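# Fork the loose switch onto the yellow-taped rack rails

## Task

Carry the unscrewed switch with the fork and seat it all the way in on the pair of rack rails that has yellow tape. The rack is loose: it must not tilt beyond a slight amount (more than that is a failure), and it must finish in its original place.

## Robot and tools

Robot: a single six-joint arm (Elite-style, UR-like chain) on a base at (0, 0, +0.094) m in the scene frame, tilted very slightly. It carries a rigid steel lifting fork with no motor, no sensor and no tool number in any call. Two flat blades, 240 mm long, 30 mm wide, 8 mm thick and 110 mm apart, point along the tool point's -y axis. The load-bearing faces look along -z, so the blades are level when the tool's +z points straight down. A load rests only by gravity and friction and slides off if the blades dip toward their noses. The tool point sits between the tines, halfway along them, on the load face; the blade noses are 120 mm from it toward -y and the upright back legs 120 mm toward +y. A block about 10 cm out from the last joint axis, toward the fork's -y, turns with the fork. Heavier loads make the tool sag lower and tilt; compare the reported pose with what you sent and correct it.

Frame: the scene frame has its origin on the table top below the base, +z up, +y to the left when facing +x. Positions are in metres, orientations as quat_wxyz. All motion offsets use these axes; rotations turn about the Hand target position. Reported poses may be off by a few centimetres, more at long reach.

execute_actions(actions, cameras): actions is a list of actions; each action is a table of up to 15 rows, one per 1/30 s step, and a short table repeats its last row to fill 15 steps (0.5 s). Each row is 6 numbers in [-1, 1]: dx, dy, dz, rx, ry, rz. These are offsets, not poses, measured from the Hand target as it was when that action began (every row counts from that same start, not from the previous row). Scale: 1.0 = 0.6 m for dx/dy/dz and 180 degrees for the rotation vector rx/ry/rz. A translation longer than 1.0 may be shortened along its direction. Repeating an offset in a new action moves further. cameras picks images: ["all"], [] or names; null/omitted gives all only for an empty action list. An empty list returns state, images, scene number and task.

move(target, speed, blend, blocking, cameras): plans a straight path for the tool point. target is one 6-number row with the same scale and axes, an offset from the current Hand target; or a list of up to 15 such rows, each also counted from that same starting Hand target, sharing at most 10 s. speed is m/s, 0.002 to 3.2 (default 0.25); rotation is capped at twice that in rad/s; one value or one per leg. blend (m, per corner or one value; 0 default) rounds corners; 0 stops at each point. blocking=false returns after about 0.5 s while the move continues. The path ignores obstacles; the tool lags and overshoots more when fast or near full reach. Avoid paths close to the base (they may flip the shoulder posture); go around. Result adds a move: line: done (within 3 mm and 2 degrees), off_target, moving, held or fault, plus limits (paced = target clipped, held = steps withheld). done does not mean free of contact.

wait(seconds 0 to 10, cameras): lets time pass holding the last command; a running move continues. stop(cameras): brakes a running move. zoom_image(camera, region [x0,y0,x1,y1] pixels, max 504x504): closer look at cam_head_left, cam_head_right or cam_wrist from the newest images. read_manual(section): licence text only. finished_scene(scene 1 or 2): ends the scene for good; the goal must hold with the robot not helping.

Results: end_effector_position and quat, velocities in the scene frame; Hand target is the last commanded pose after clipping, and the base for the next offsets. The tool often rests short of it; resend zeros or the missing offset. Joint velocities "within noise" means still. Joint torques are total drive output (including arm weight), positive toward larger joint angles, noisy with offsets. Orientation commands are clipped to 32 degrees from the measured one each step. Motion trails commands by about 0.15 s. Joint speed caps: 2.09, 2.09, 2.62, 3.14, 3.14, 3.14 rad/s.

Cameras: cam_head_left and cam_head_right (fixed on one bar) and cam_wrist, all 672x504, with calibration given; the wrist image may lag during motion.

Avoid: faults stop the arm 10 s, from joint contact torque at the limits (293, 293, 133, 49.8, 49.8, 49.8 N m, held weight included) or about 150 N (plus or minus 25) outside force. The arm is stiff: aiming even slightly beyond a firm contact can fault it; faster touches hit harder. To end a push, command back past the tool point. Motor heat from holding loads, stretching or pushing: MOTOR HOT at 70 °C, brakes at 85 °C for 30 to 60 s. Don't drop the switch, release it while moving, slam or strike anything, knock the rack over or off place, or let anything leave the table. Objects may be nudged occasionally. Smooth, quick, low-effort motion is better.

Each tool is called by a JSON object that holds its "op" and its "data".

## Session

{"op": "execute_actions", "data": {"actions": []}}

{"op": "zoom_image", "data": {"camera": "cam_head_left", "region": [290, 70, 480, 280]}}

{"op": "zoom_image", "data": {"camera": "cam_head_right", "region": [290, 70, 480, 280]}}

Scene clock: 0.00 s.
end_effector_position=(+0.3721, -0.1179, +0.2683) end_effector_quat_wxyz=(-0.171, +0.978, -0.115, +0.012)
Joint positions: [1.982 -1.736 2.436 -1.964 -1.402 0.575]
Joint velocities: within noise
Joint torques (N m): no reading
Hand target: +0.3721, -0.1179, +0.2683; -0.171, +0.978, -0.115, +0.012
camera_calibration:
cam_wrist: T_world_to_cam=[[0.971635, -0.232132, -0.0451733, -0.367249], [-0.231942, -0.972683, 0.00947392, -0.159603], [-0.0461385, 0.00127239, -0.998934, 0.379723], [0, 0, 0, 1]] pos_world=[0.337333, -0.240977, 0.364241]

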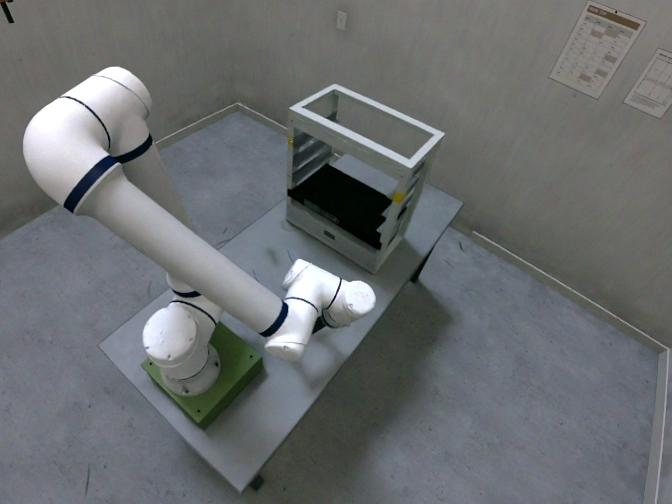

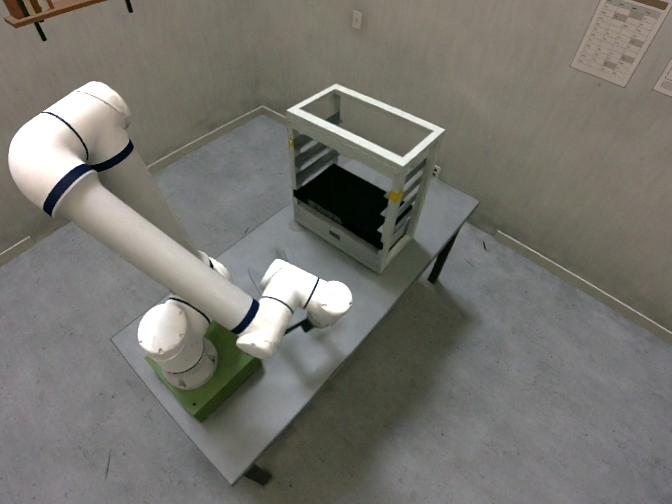

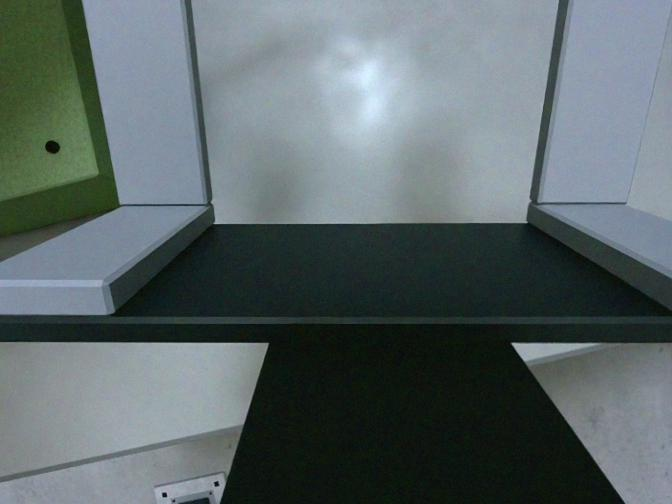

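Scaled by 2.400.

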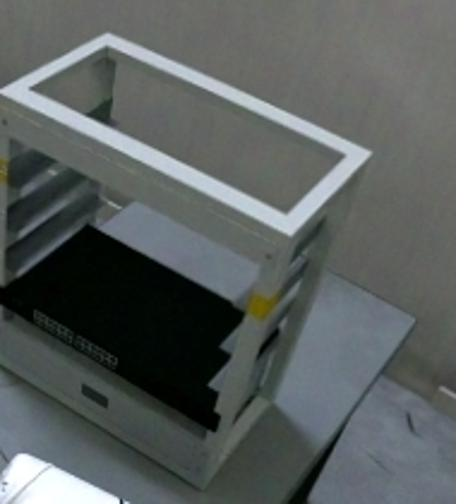

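Scaled by 2.400.

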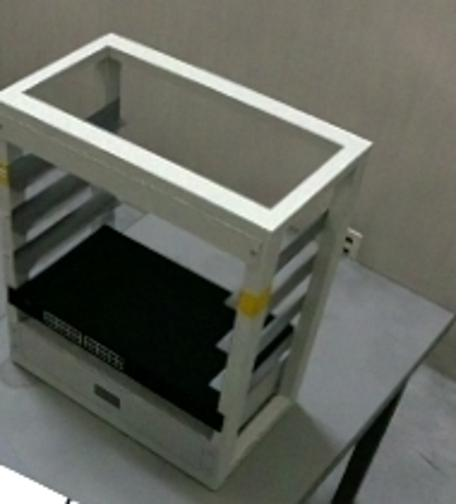

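{"op": "move", "data": {"target": [[0.3465, 0.2798, 0.3028, -0.0775, 0.0893, -0.4210], [0.4132, 0.6965, 0.3462, 0.2561, -0.3341, -0.3718]], "speed": 0.45, "blend": [0.03, 0], "cameras": ["cam_wrist", "cam_head_left"]}}

Scene clock: 38.03 s.
end_effector_position=(+0.6200, +0.3000, +0.4760) end_effector_quat_wxyz=(+0.500, -0.497, +0.499, -0.504)
Joint positions: [3.517 -0.916 2.43 -4.65 -1.906 3.148]
Joint torques (N m): [8.87 -63.47 -26.75 -10.13 -2.26 -2.27]
Hand target: +0.6200, +0.3000, +0.4760; +0.500, -0.497, +0.499, -0.504
Off the commanded pose: 0.000 m, 0 deg.
move: done
camera_calibration:
cam_wrist: T_world_to_cam=[[0.0208687, -0.999728, -0.0104112, 0.301455], [-0.339357, 0.00271215, -0.940654, 0.528736], [0.940426, 0.0231633, -0.339208, -0.334175], [0, 0, 0, 1]] pos_world=[0.487406, 0.30768, 0.387142]
Images, in order (width x height): cam_head_left 672x504, cam_wrist 672x504.

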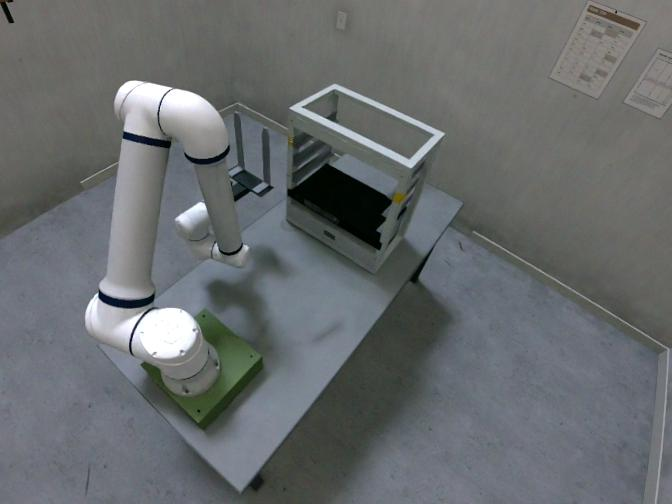

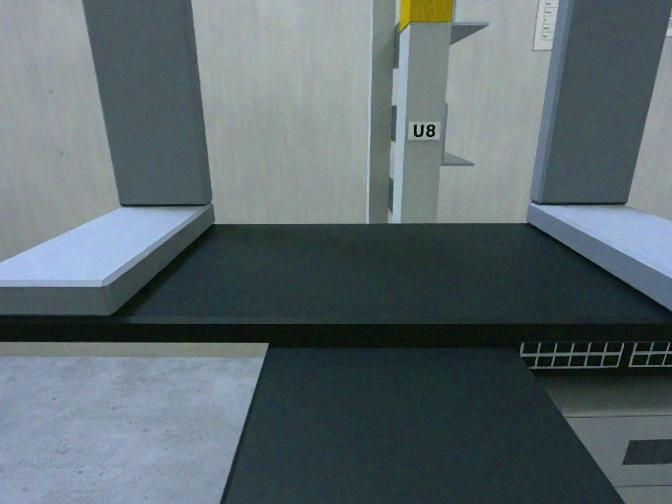

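{"op": "zoom_image", "data": {"camera": "cam_wrist", "region": [390, 0, 490, 100]}}

{"op": "zoom_image", "data": {"camera": "cam_wrist", "region": [390, 100, 490, 200]}}

{"op": "move", "data": {"target": [0, -0.2333, 0, 0, 0, 0], "speed": 0.5, "cameras": ["cam_wrist"]}}

{"op": "zoom_image", "data": {"camera": "cam_wrist", "region": [230, 0, 330, 100]}}

{"op": "zoom_image", "data": {"camera": "cam_wrist", "region": [230, 100, 330, 200]}}

{"op": "move", "data": {"target": [0, -0.5, 0, 0, 0, 0], "speed": 0.5, "cameras": ["cam_wrist"]}}

Scaled by 5.040.

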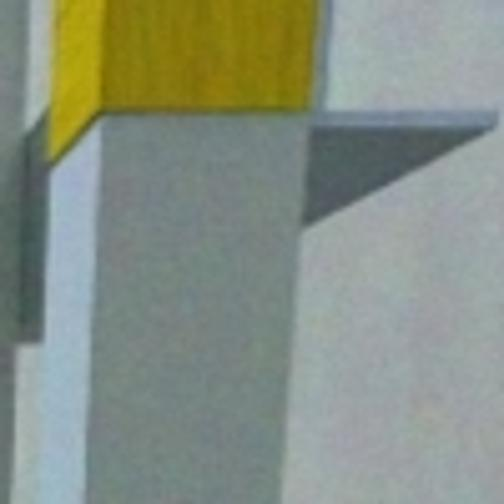

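Scaled by 5.040.

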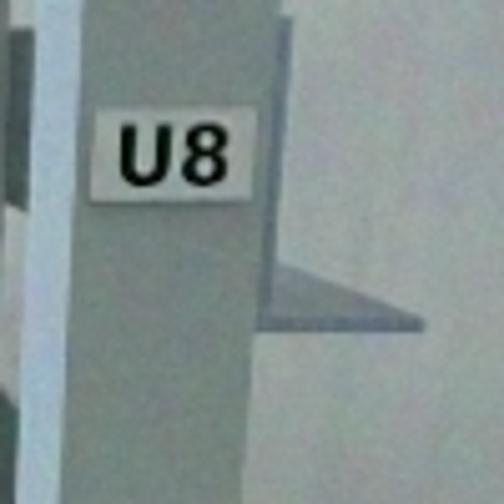

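Scene clock: 45.70 s.
end_effector_position=(+0.6200, +0.1601, +0.4760) end_effector_quat_wxyz=(+0.500, -0.497, +0.499, -0.504)
Joint positions: [3.134 -0.907 2.584 -4.813 -1.523 3.146]
Joint torques (N m): [-21.02 -54.42 9.27 -10.03 1.26 -2.42]
Hand target: +0.6200, +0.1600, +0.4760; +0.500, -0.497, +0.499, -0.504
Off the commanded pose: 0.000 m, 0 deg.
move: done
camera_calibration:
cam_wrist: T_world_to_cam=[[0.0207449, -0.99973, -0.0104657, 0.161675], [-0.33906, 0.00281274, -0.940761, 0.528995], [0.940536, 0.0230644, -0.33891, -0.331086], [0, 0, 0, 1]] pos_world=[0.487405, 0.16778, 0.387141]
Images, in order (width x height): cam_wrist 672x504.

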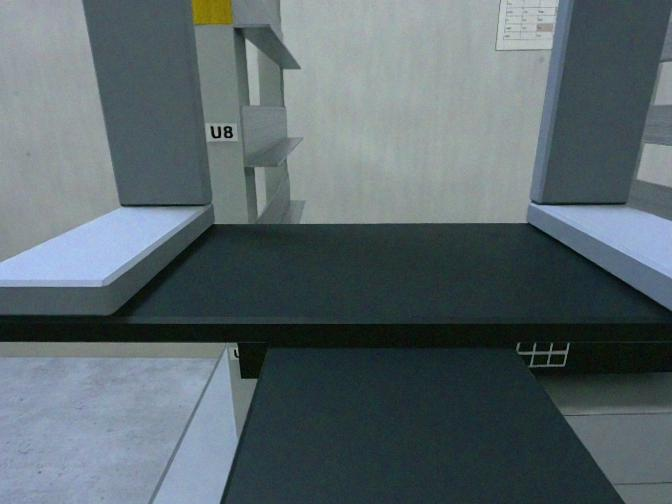

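Scaled by 5.040.

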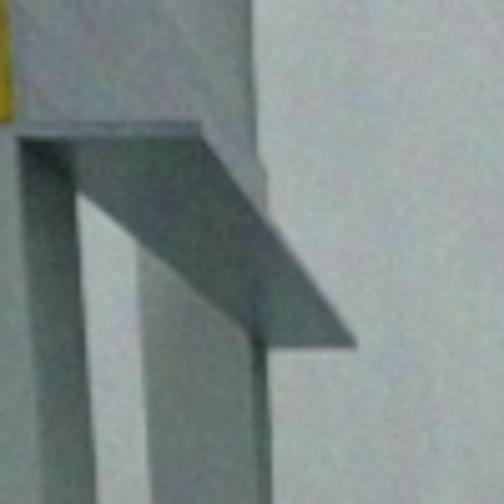

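Scaled by 5.040.

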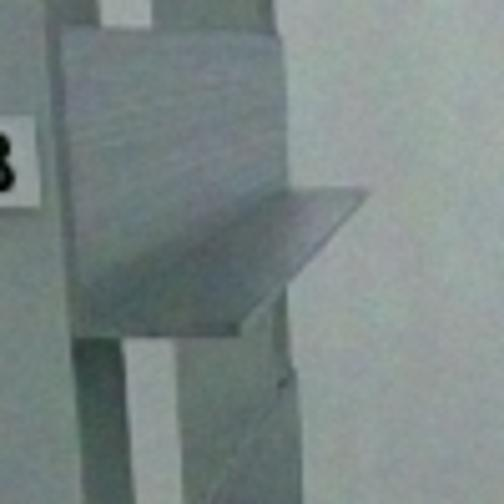

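Scene clock: 47.23 s.
end_effector_position=(+0.6200, -0.1399, +0.4760) end_effector_quat_wxyz=(+0.500, -0.497, +0.499, -0.504)
Joint positions: [2.265 -0.897 2.599 -4.836 -0.653 3.139]
Joint torques (N m): [-22.22 -78.19 -8.94 -1.61 1.16 -2.08]
Hand target: +0.6200, -0.1400, +0.4760; +0.500, -0.497, +0.499, -0.504
Off the commanded pose: 0.000 m, 0 deg.
move: done
camera_calibration:
cam_wrist: T_world_to_cam=[[0.0206511, -0.999732, -0.0104304, -0.138213], [-0.33894, 0.00281419, -0.940804, 0.529703], [0.940581, 0.0229639, -0.338791, -0.324282], [0, 0, 0, 1]] pos_world=[0.487405, -0.13222, 0.387041]
Images, in order (width x height): cam_wrist 672x504.

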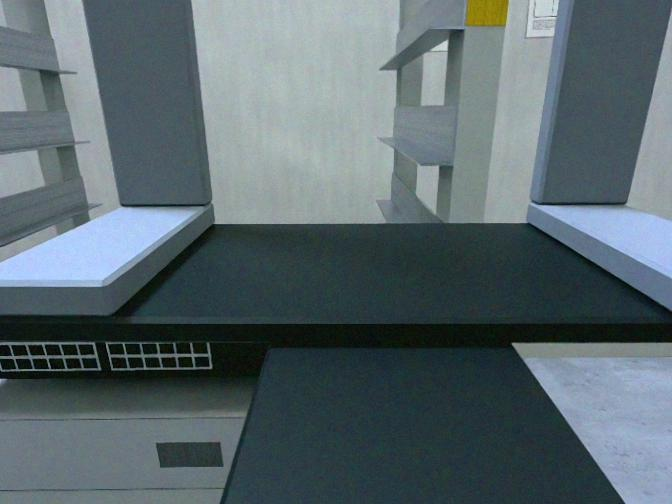

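{"op": "zoom_image", "data": {"camera": "cam_wrist", "region": [420, 0, 520, 100]}}

{"op": "zoom_image", "data": {"camera": "cam_wrist", "region": [370, 100, 510, 200]}}

{"op": "zoom_image", "data": {"camera": "cam_wrist", "region": [0, 320, 240, 504]}}

{"op": "move", "data": {"target": [0, -0.2333, 0, 0, 0, 0], "speed": 0.5, "cameras": ["cam_wrist"]}}

{"op": "zoom_image", "data": {"camera": "cam_wrist", "region": [220, 0, 320, 100]}}

{"op": "zoom_image", "data": {"camera": "cam_wrist", "region": [190, 100, 330, 200]}}

Scaled by 5.040.

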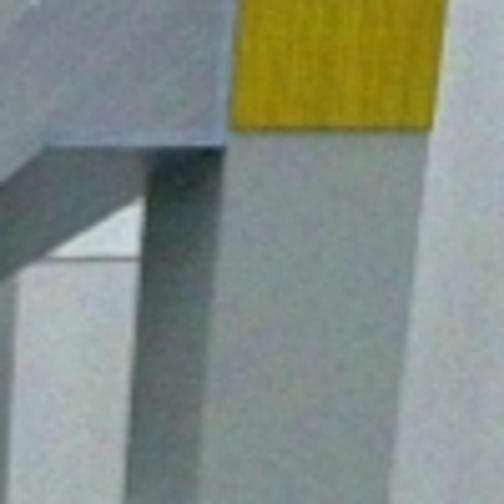

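Scaled by 3.600.

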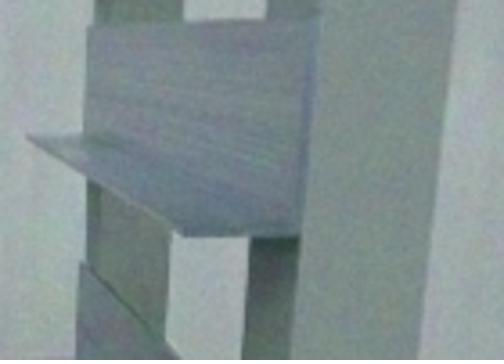

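Scaled by 2.100.

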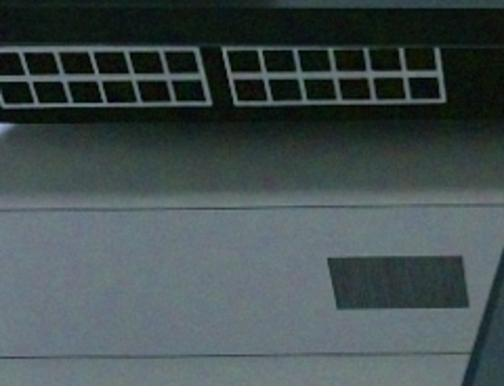

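Scene clock: 63.97 s.
end_effector_position=(+0.6200, -0.2798, +0.4760) end_effector_quat_wxyz=(+0.500, -0.497, +0.499, -0.504)
Joint positions: [2.058 -0.907 2.455 -4.678 -0.447 3.135]
Joint torques (N m): [-20.94 -87.36 -19.16 -0.61 1.35 -2.02]
Hand target: +0.6200, -0.2800, +0.4760; +0.500, -0.497, +0.499, -0.504
Off the commanded pose: 0.000 m, 0 deg.
move: done
camera_calibration:
cam_wrist: T_world_to_cam=[[0.0207787, -0.99973, -0.0103703, -0.278161], [-0.33897, 0.00271363, -0.940793, 0.53008], [0.940568, 0.0230637, -0.338822, -0.321023], [0, 0, 0, 1]] pos_world=[0.487405, -0.27212, 0.387041]
Images, in order (width x height): cam_wrist 672x504.

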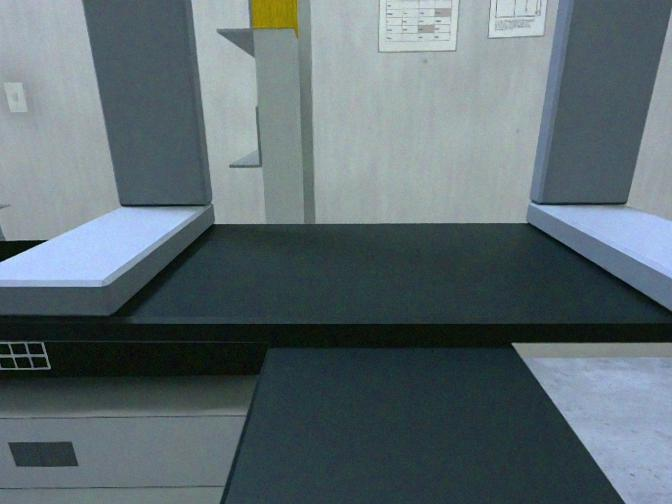

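Scaled by 5.040.

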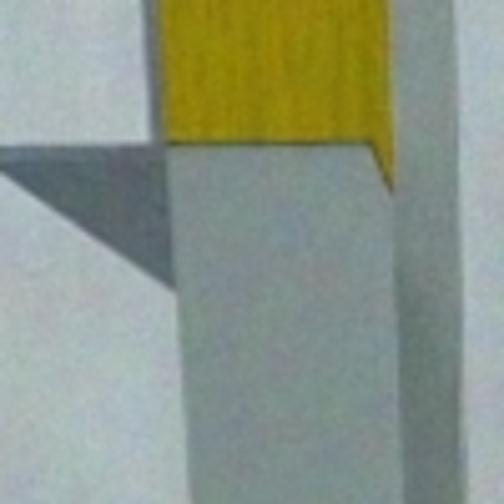

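Scaled by 3.600.

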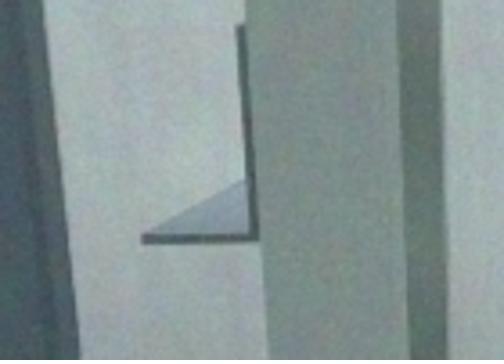

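{"op": "move", "data": {"target": [[-0.0333, 0.4797, -0.1933, -0.0041, 0.5026, 0.0071], [0.0078, 0.4805, -0.5317, -0.0041, 0.5026, 0.0071]], "speed": 0.4, "blend": [0.03, 0], "cameras": ["all"]}}

{"op": "zoom_image", "data": {"camera": "cam_head_right", "region": [260, 120, 440, 300]}}

{"op": "zoom_image", "data": {"camera": "cam_head_right", "region": [360, 110, 460, 290]}}

Scene clock: 120.03 s.
end_effector_position=(+0.6247, +0.0083, +0.1571) end_effector_quat_wxyz=(+0.000, +0.716, -0.698, +0.000)
Joint positions: [2.814 -1.602 2.518 -2.473 -1.569 2.743]
Joint torques (N m): [8.88 -26.27 -46.82 -10.13 -1.67 3.42]
Hand target: +0.6247, +0.0083, +0.1570; +0.000, +0.716, -0.698, +0.000
Off the commanded pose: 0.000 m, 0 deg.
move: done
camera_calibration:
cam_wrist: T_world_to_cam=[[0.0117733, -0.99957, -0.0268692, 0.0146785], [-0.937723, -0.0203667, 0.346786, 0.402824], [-0.347183, 0.0211131, -0.93756, 0.45839], [0, 0, 0, 1]] pos_world=[0.53671, 0.0131984, 0.290469]

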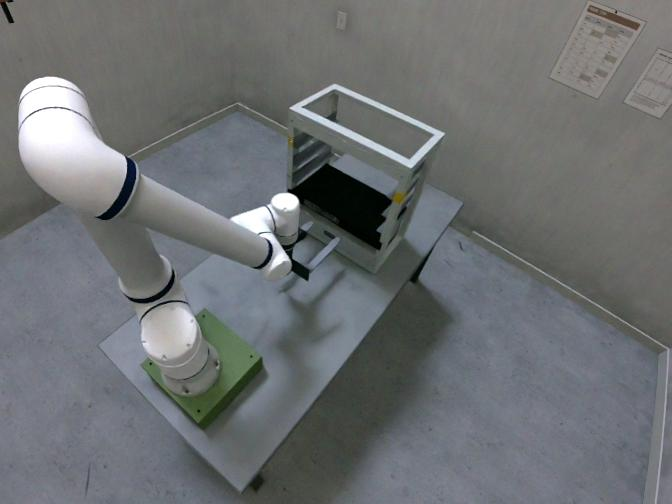

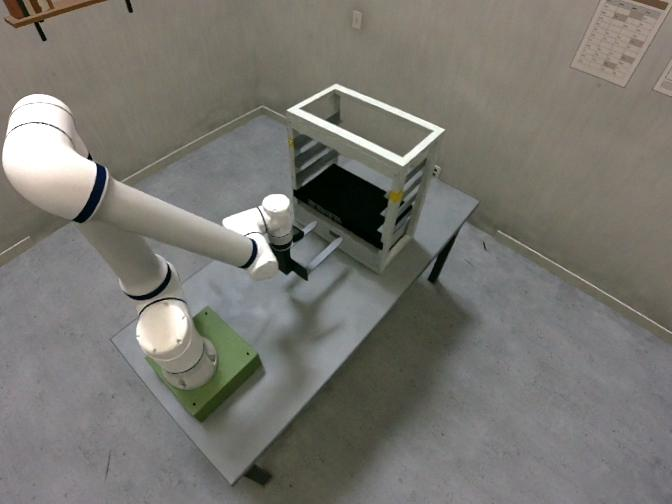

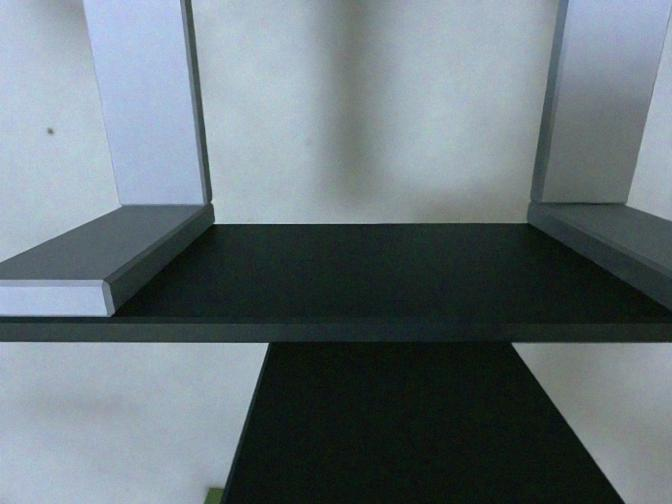

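Scaled by 2.800.

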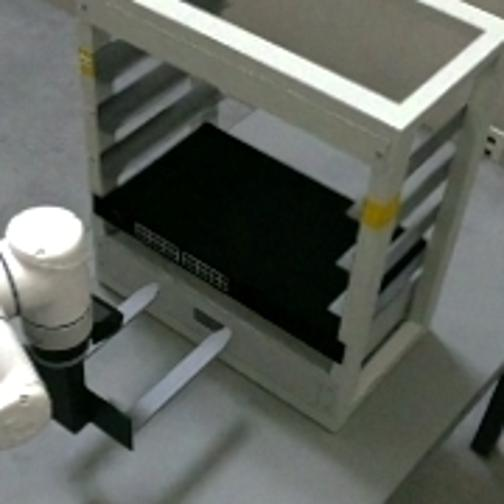

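Scaled by 2.800.

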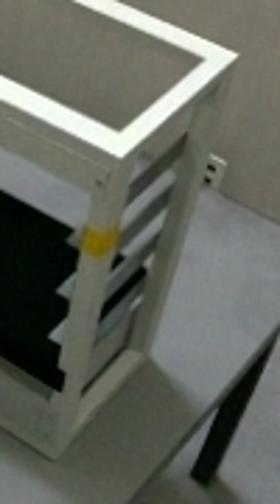

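{"op": "move", "data": {"target": [0.05, 0.0012, 0, 0, 0, 0], "speed": 0.1, "cameras": ["cam_head_left", "cam_head_right"]}}

{"op": "zoom_image", "data": {"camera": "cam_head_right", "region": [280, 170, 380, 270]}}

{"op": "zoom_image", "data": {"camera": "cam_head_left", "region": [280, 170, 380, 270]}}

Scene clock: 125.13 s.
end_effector_position=(+0.6545, +0.0091, +0.1570) end_effector_quat_wxyz=(+0.000, +0.716, -0.698, +0.000)
Joint positions: [2.838 -1.548 2.467 -2.475 -1.569 2.767]
Joint torques (N m): [8.67 -31.78 -71.69 -10.29 1.37 3.35]
Hand target: +0.6547, +0.0091, +0.1570; +0.000, +0.716, -0.698, +0.000
Off the commanded pose: 0.000 m, 0 deg.
move: done
Images, in order (width x height): cam_head_left 672x504, cam_head_right 672x504.

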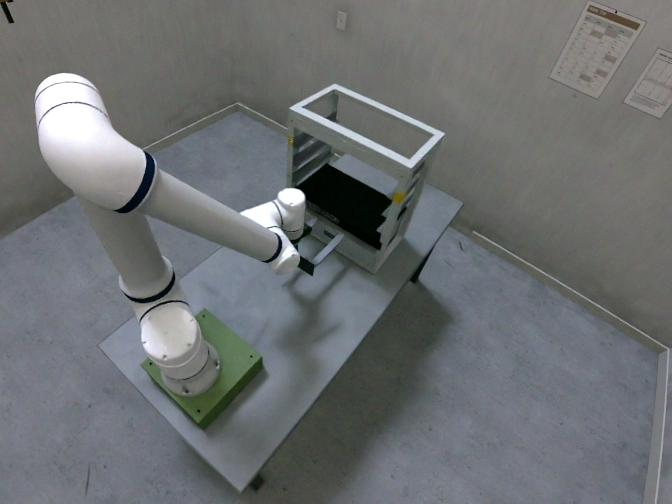

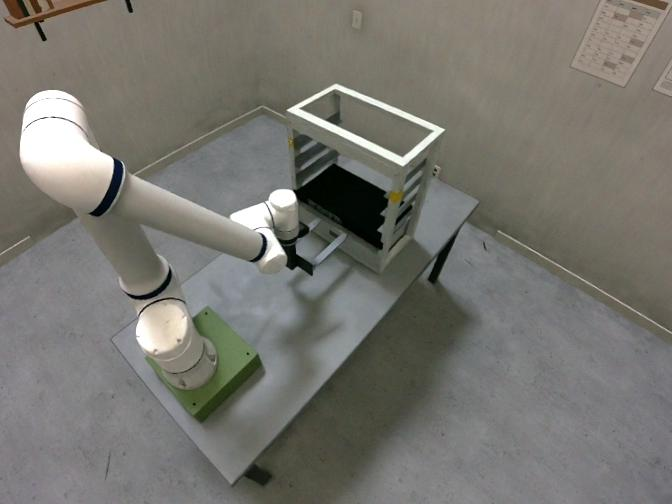

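Scaled by 5.040.

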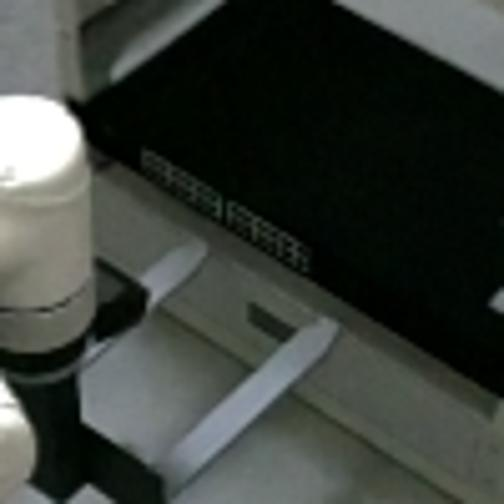

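Scaled by 5.040.

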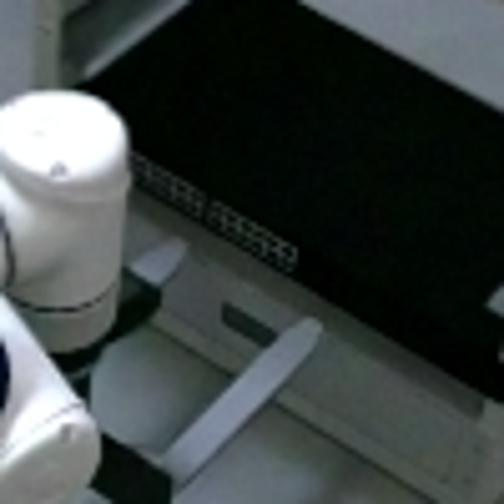

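{"op": "move", "data": {"target": [0.3583, 0.0087, 0, 0, 0, 0], "speed": 0.12, "cameras": ["cam_wrist", "cam_head_right"]}}

{"op": "zoom_image", "data": {"camera": "cam_wrist", "region": [0, 100, 120, 260]}}

{"op": "zoom_image", "data": {"camera": "cam_wrist", "region": [480, 100, 600, 260]}}

{"op": "zoom_image", "data": {"camera": "cam_head_right", "region": [260, 80, 460, 280]}}

Scene clock: 135.87 s.
end_effector_position=(+0.8695, +0.0143, +0.1570) end_effector_quat_wxyz=(+0.000, +0.716, -0.698, +0.000)
Joint positions: [2.952 -1.237 2.071 -2.39 -1.567 2.881]
Joint torques (N m): [9.52 -68.59 -76.22 -5.22 -0.7 3.71]
Hand target: +0.8697, +0.0143, +0.1570; +0.000, +0.716, -0.698, +0.000
Off the commanded pose: 0.000 m, 0 deg.
move: done
camera_calibration:
cam_wrist: T_world_to_cam=[[0.0117764, -0.99957, -0.0268686, 0.0177885], [-0.937756, -0.0203674, 0.346697, 0.632587], [-0.347095, 0.0211133, -0.937592, 0.543101], [0, 0, 0, 1]] pos_world=[0.78151, 0.0191984, 0.290369]
Images, in order (width x height): cam_head_right 672x504, cam_wrist 672x504.

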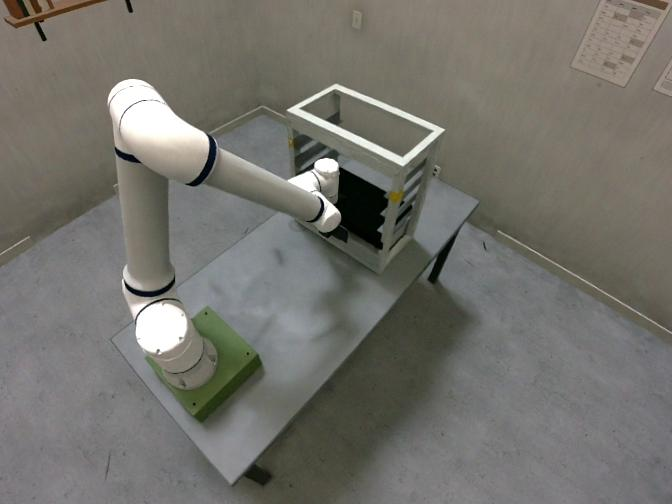

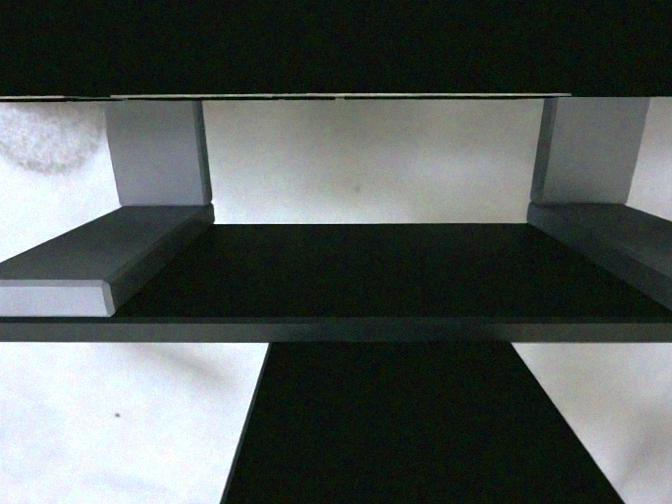

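Scaled by 3.150.

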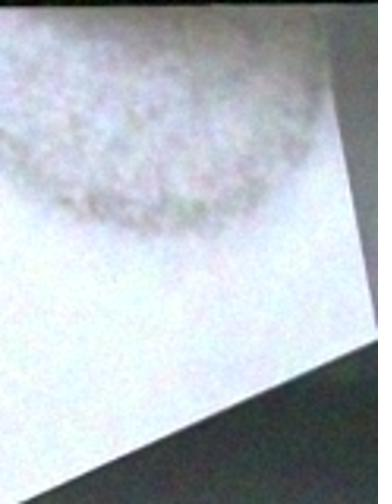

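Scaled by 3.150.

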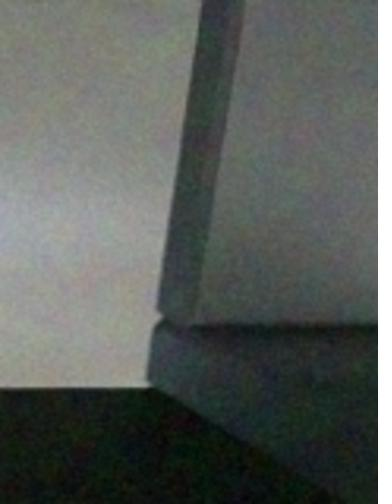

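Scaled by 2.520.

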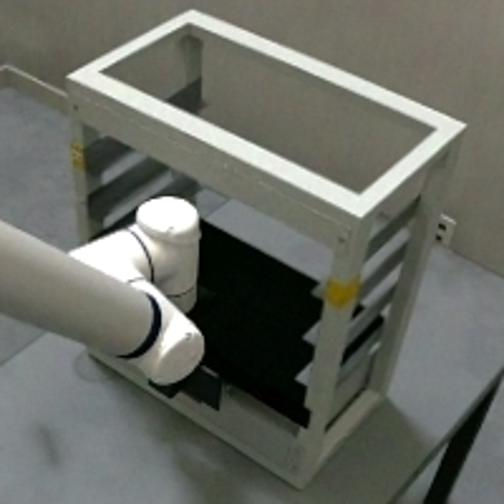

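{"op": "zoom_image", "data": {"camera": "cam_wrist", "region": [0, 70, 130, 120]}}

{"op": "zoom_image", "data": {"camera": "cam_wrist", "region": [520, 70, 650, 120]}}

Scaled by 3.877.

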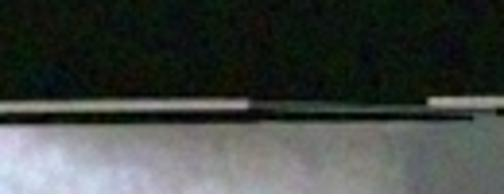

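Scaled by 3.877.

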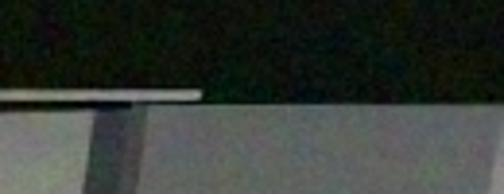

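{"op": "move", "data": {"target": [0, 0, 0.045, 0, 0, 0], "speed": 0.025, "cameras": ["cam_wrist", "cam_head_right"]}}

{"op": "zoom_image", "data": {"camera": "cam_head_right", "region": [260, 80, 460, 280]}}

Scene clock: 144.13 s.
end_effector_position=(+0.8697, +0.0143, +0.1838) end_effector_quat_wxyz=(+0.000, +0.716, -0.698, +0.000)
Joint positions: [2.952 -1.272 2.055 -2.339 -1.567 2.881]
Joint torques (N m): [-19.03 -133.39 -114.28 -17.56 3.33 -2.32]
Hand target: +0.8697, +0.0143, +0.1840; +0.000, +0.716, -0.698, +0.000
Off the commanded pose: 0.000 m, 0 deg.
move: done
camera_calibration:
cam_wrist: T_world_to_cam=[[0.0118101, -0.999572, -0.0267744, 0.0184502], [-0.937755, -0.0203664, 0.346699, 0.623482], [-0.347096, 0.0210133, -0.937594, 0.568301], [0, 0, 0, 1]] pos_world=[0.78171, 0.0191985, 0.317169]
Images, in order (width x height): cam_head_right 672x504, cam_wrist 672x504.

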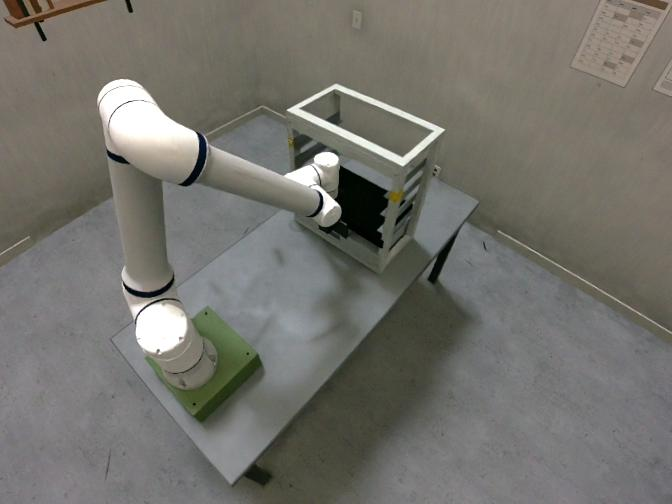

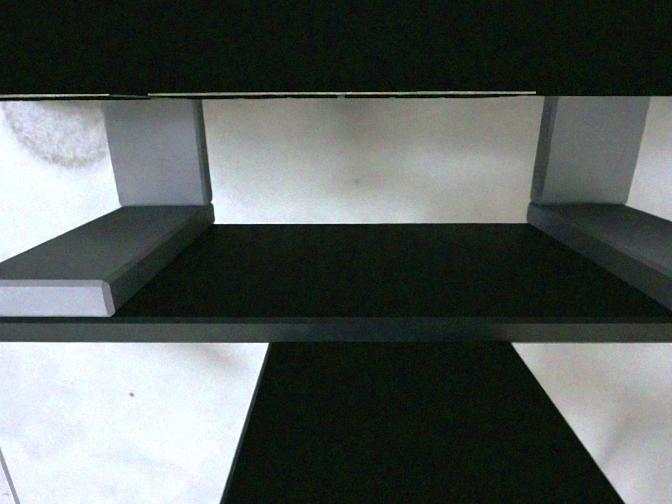

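Scaled by 2.520.

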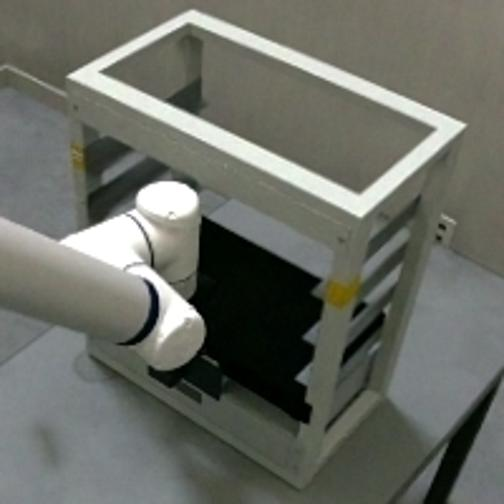

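{"op": "move", "data": {"target": [-0.4832, -0.0114, 0, 0, 0, 0], "speed": 0.12, "cameras": ["cam_head_left", "cam_head_right"]}}

{"op": "zoom_image", "data": {"camera": "cam_head_right", "region": [250, 80, 460, 290]}}

{"op": "zoom_image", "data": {"camera": "cam_head_left", "region": [250, 80, 460, 290]}}

Scene clock: 150.80 s.
end_effector_position=(+0.5799, +0.0074, +0.1840) end_effector_quat_wxyz=(+0.000, +0.716, -0.698, +0.000)
Joint positions: [2.771 -1.752 2.568 -2.372 -1.57 2.7]
Joint torques (N m): [-21.1 -65.58 -86.67 -17.37 4.85 -2.25]
Hand target: +0.5798, +0.0074, +0.1840; +0.000, +0.716, -0.698, +0.000
Off the commanded pose: 0.000 m, 0 deg.
move: done
Images, in order (width x height): cam_head_left 672x504, cam_head_right 672x504.

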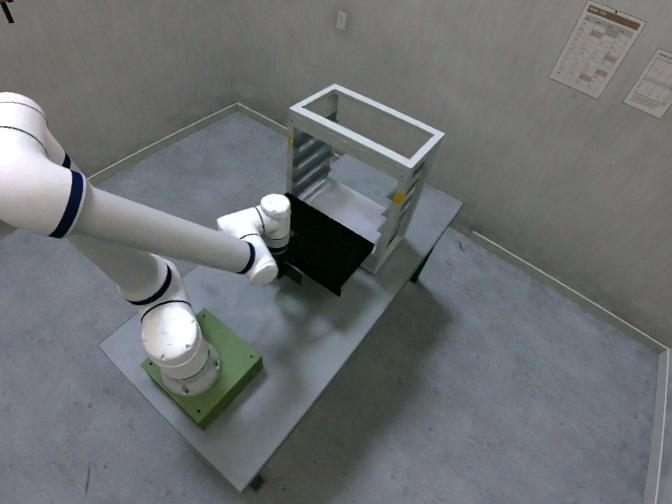

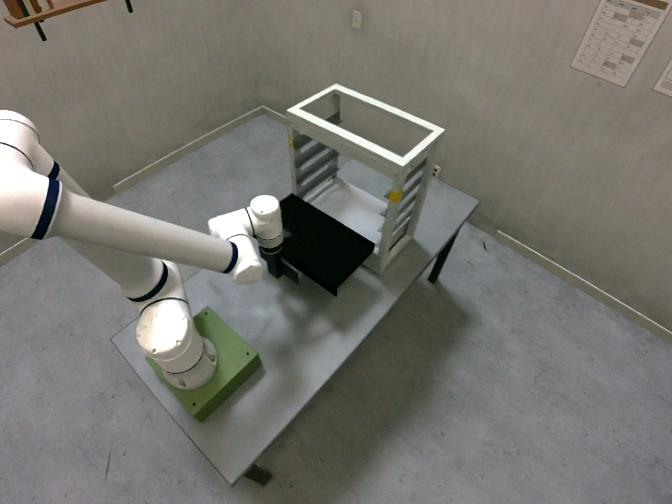

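Scaled by 2.400.

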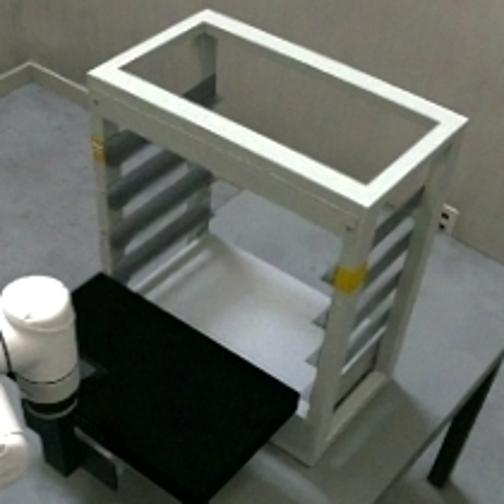

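Scaled by 2.400.

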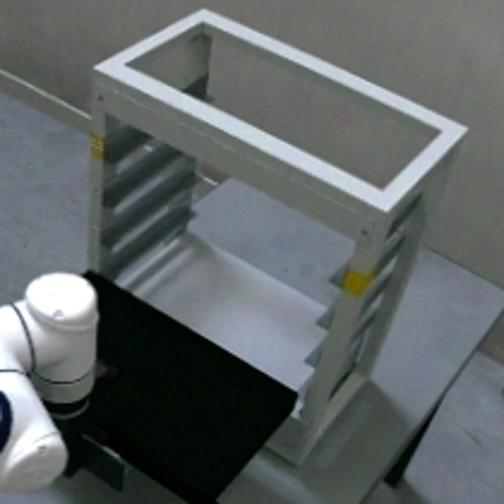

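{"op": "move", "data": {"target": [[-0.025, -0.0006, 0.01, 0, 0, 0], [-0.025, -0.0006, 0.4433, 0, 0, 0]], "speed": [0.1, 0.18], "blend": [0.005, 0], "cameras": ["cam_wrist", "cam_head_left", "cam_head_right"]}}

{"op": "zoom_image", "data": {"camera": "cam_head_right", "region": [250, 60, 460, 270]}}

{"op": "zoom_image", "data": {"camera": "cam_head_left", "region": [250, 60, 460, 270]}}

Scene clock: 164.20 s.
end_effector_position=(+0.5648, +0.0071, +0.4498) end_effector_quat_wxyz=(+0.000, +0.716, -0.698, +0.000)
Joint positions: [2.754 -2.076 2.222 -1.702 -1.57 2.683]
Joint torques (N m): [-22.02 -49.71 -143.31 -16.79 1.28 -2.23]
Hand target: +0.5648, +0.0071, +0.4500; +0.000, +0.716, -0.698, +0.000
Off the commanded pose: 0.000 m, 0 deg.
move: done
camera_calibration:
cam_wrist: T_world_to_cam=[[0.0118101, -0.999572, -0.0267744, 0.0219762], [-0.937755, -0.0203664, 0.346699, 0.245192], [-0.347096, 0.0210133, -0.937594, 0.712023], [0, 0, 0, 1]] pos_world=[0.47681, 0.0119985, 0.583169]

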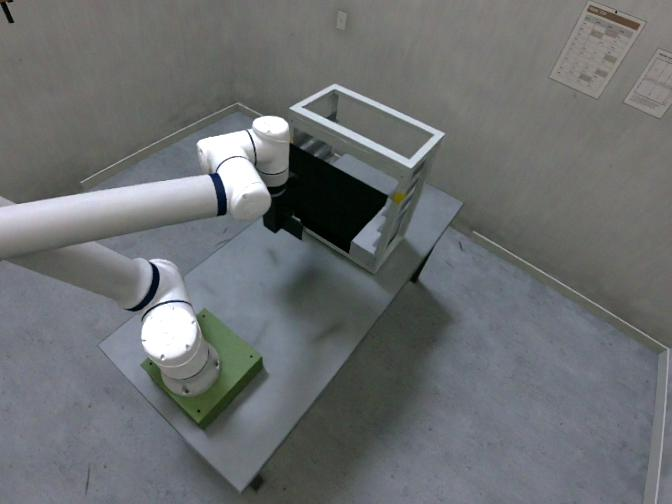

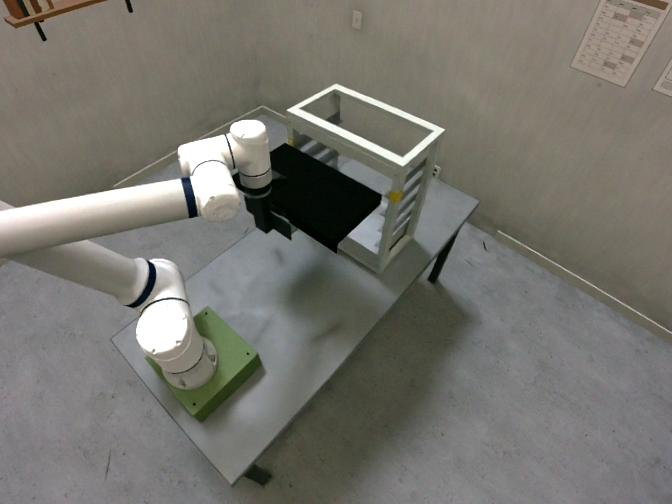

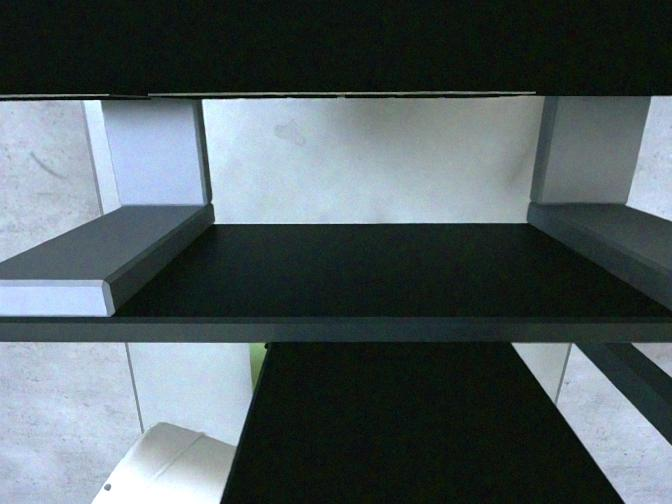

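Scaled by 2.400.

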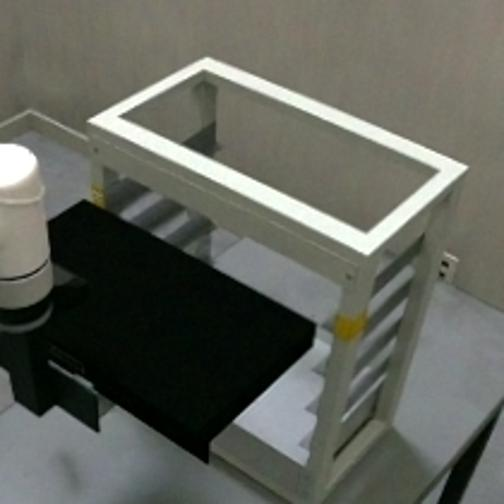

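Scaled by 2.400.

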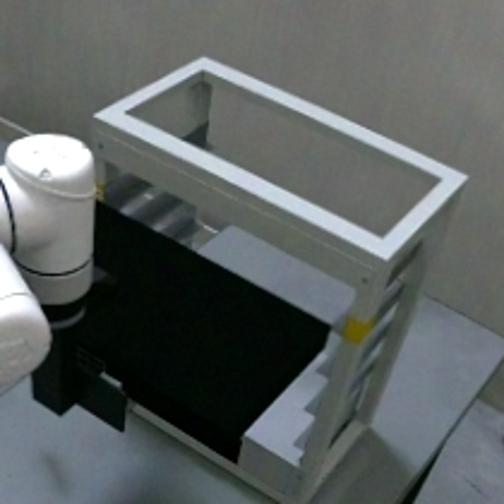

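{"op": "move", "data": {"target": [0.2, 0.0047, 0, 0, 0, 0], "speed": 0.12, "cameras": ["cam_head_left", "cam_head_right"]}}

{"op": "zoom_image", "data": {"camera": "cam_head_right", "region": [260, 70, 450, 260]}}

{"op": "zoom_image", "data": {"camera": "cam_head_left", "region": [260, 70, 450, 260]}}

Scene clock: 171.43 s.
end_effector_position=(+0.6846, +0.0099, +0.4500) end_effector_quat_wxyz=(+0.000, +0.716, -0.698, +0.000)
Joint positions: [2.859 -1.829 2.079 -1.806 -1.568 2.788]
Joint torques (N m): [8.92 -49.74 -142.4 -22.28 0.6 3.24]
Hand target: +0.6848, +0.0099, +0.4500; +0.000, +0.716, -0.698, +0.000
Off the commanded pose: 0.000 m, 0 deg.
move: done
Images, in order (width x height): cam_head_left 672x504, cam_head_right 672x504.

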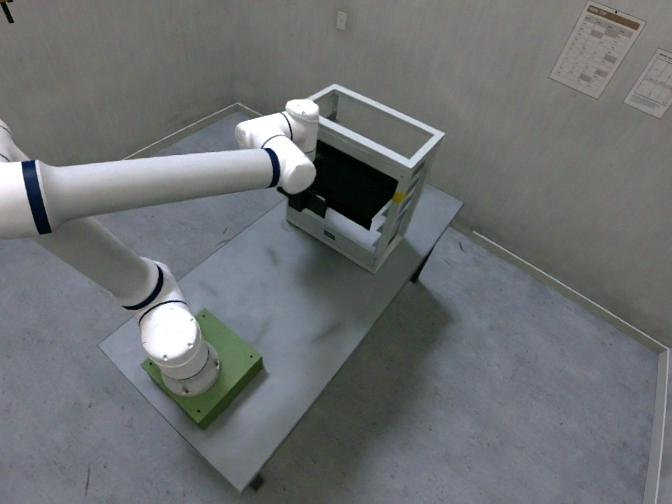

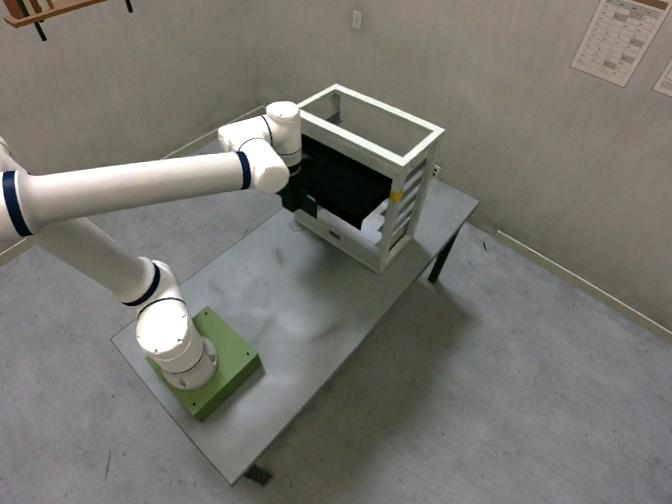

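Scaled by 2.653.

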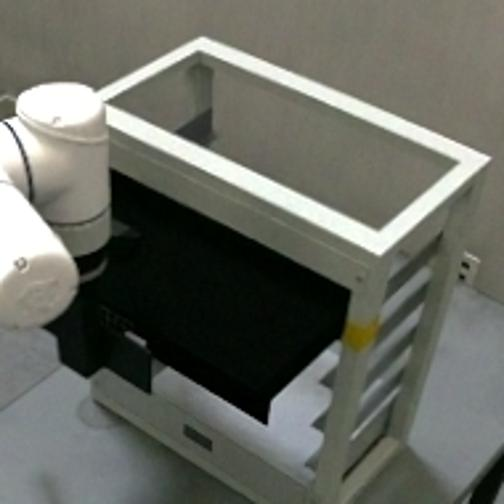

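Scaled by 2.653.

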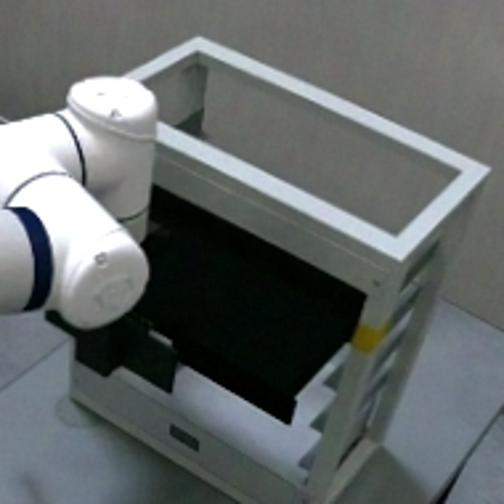

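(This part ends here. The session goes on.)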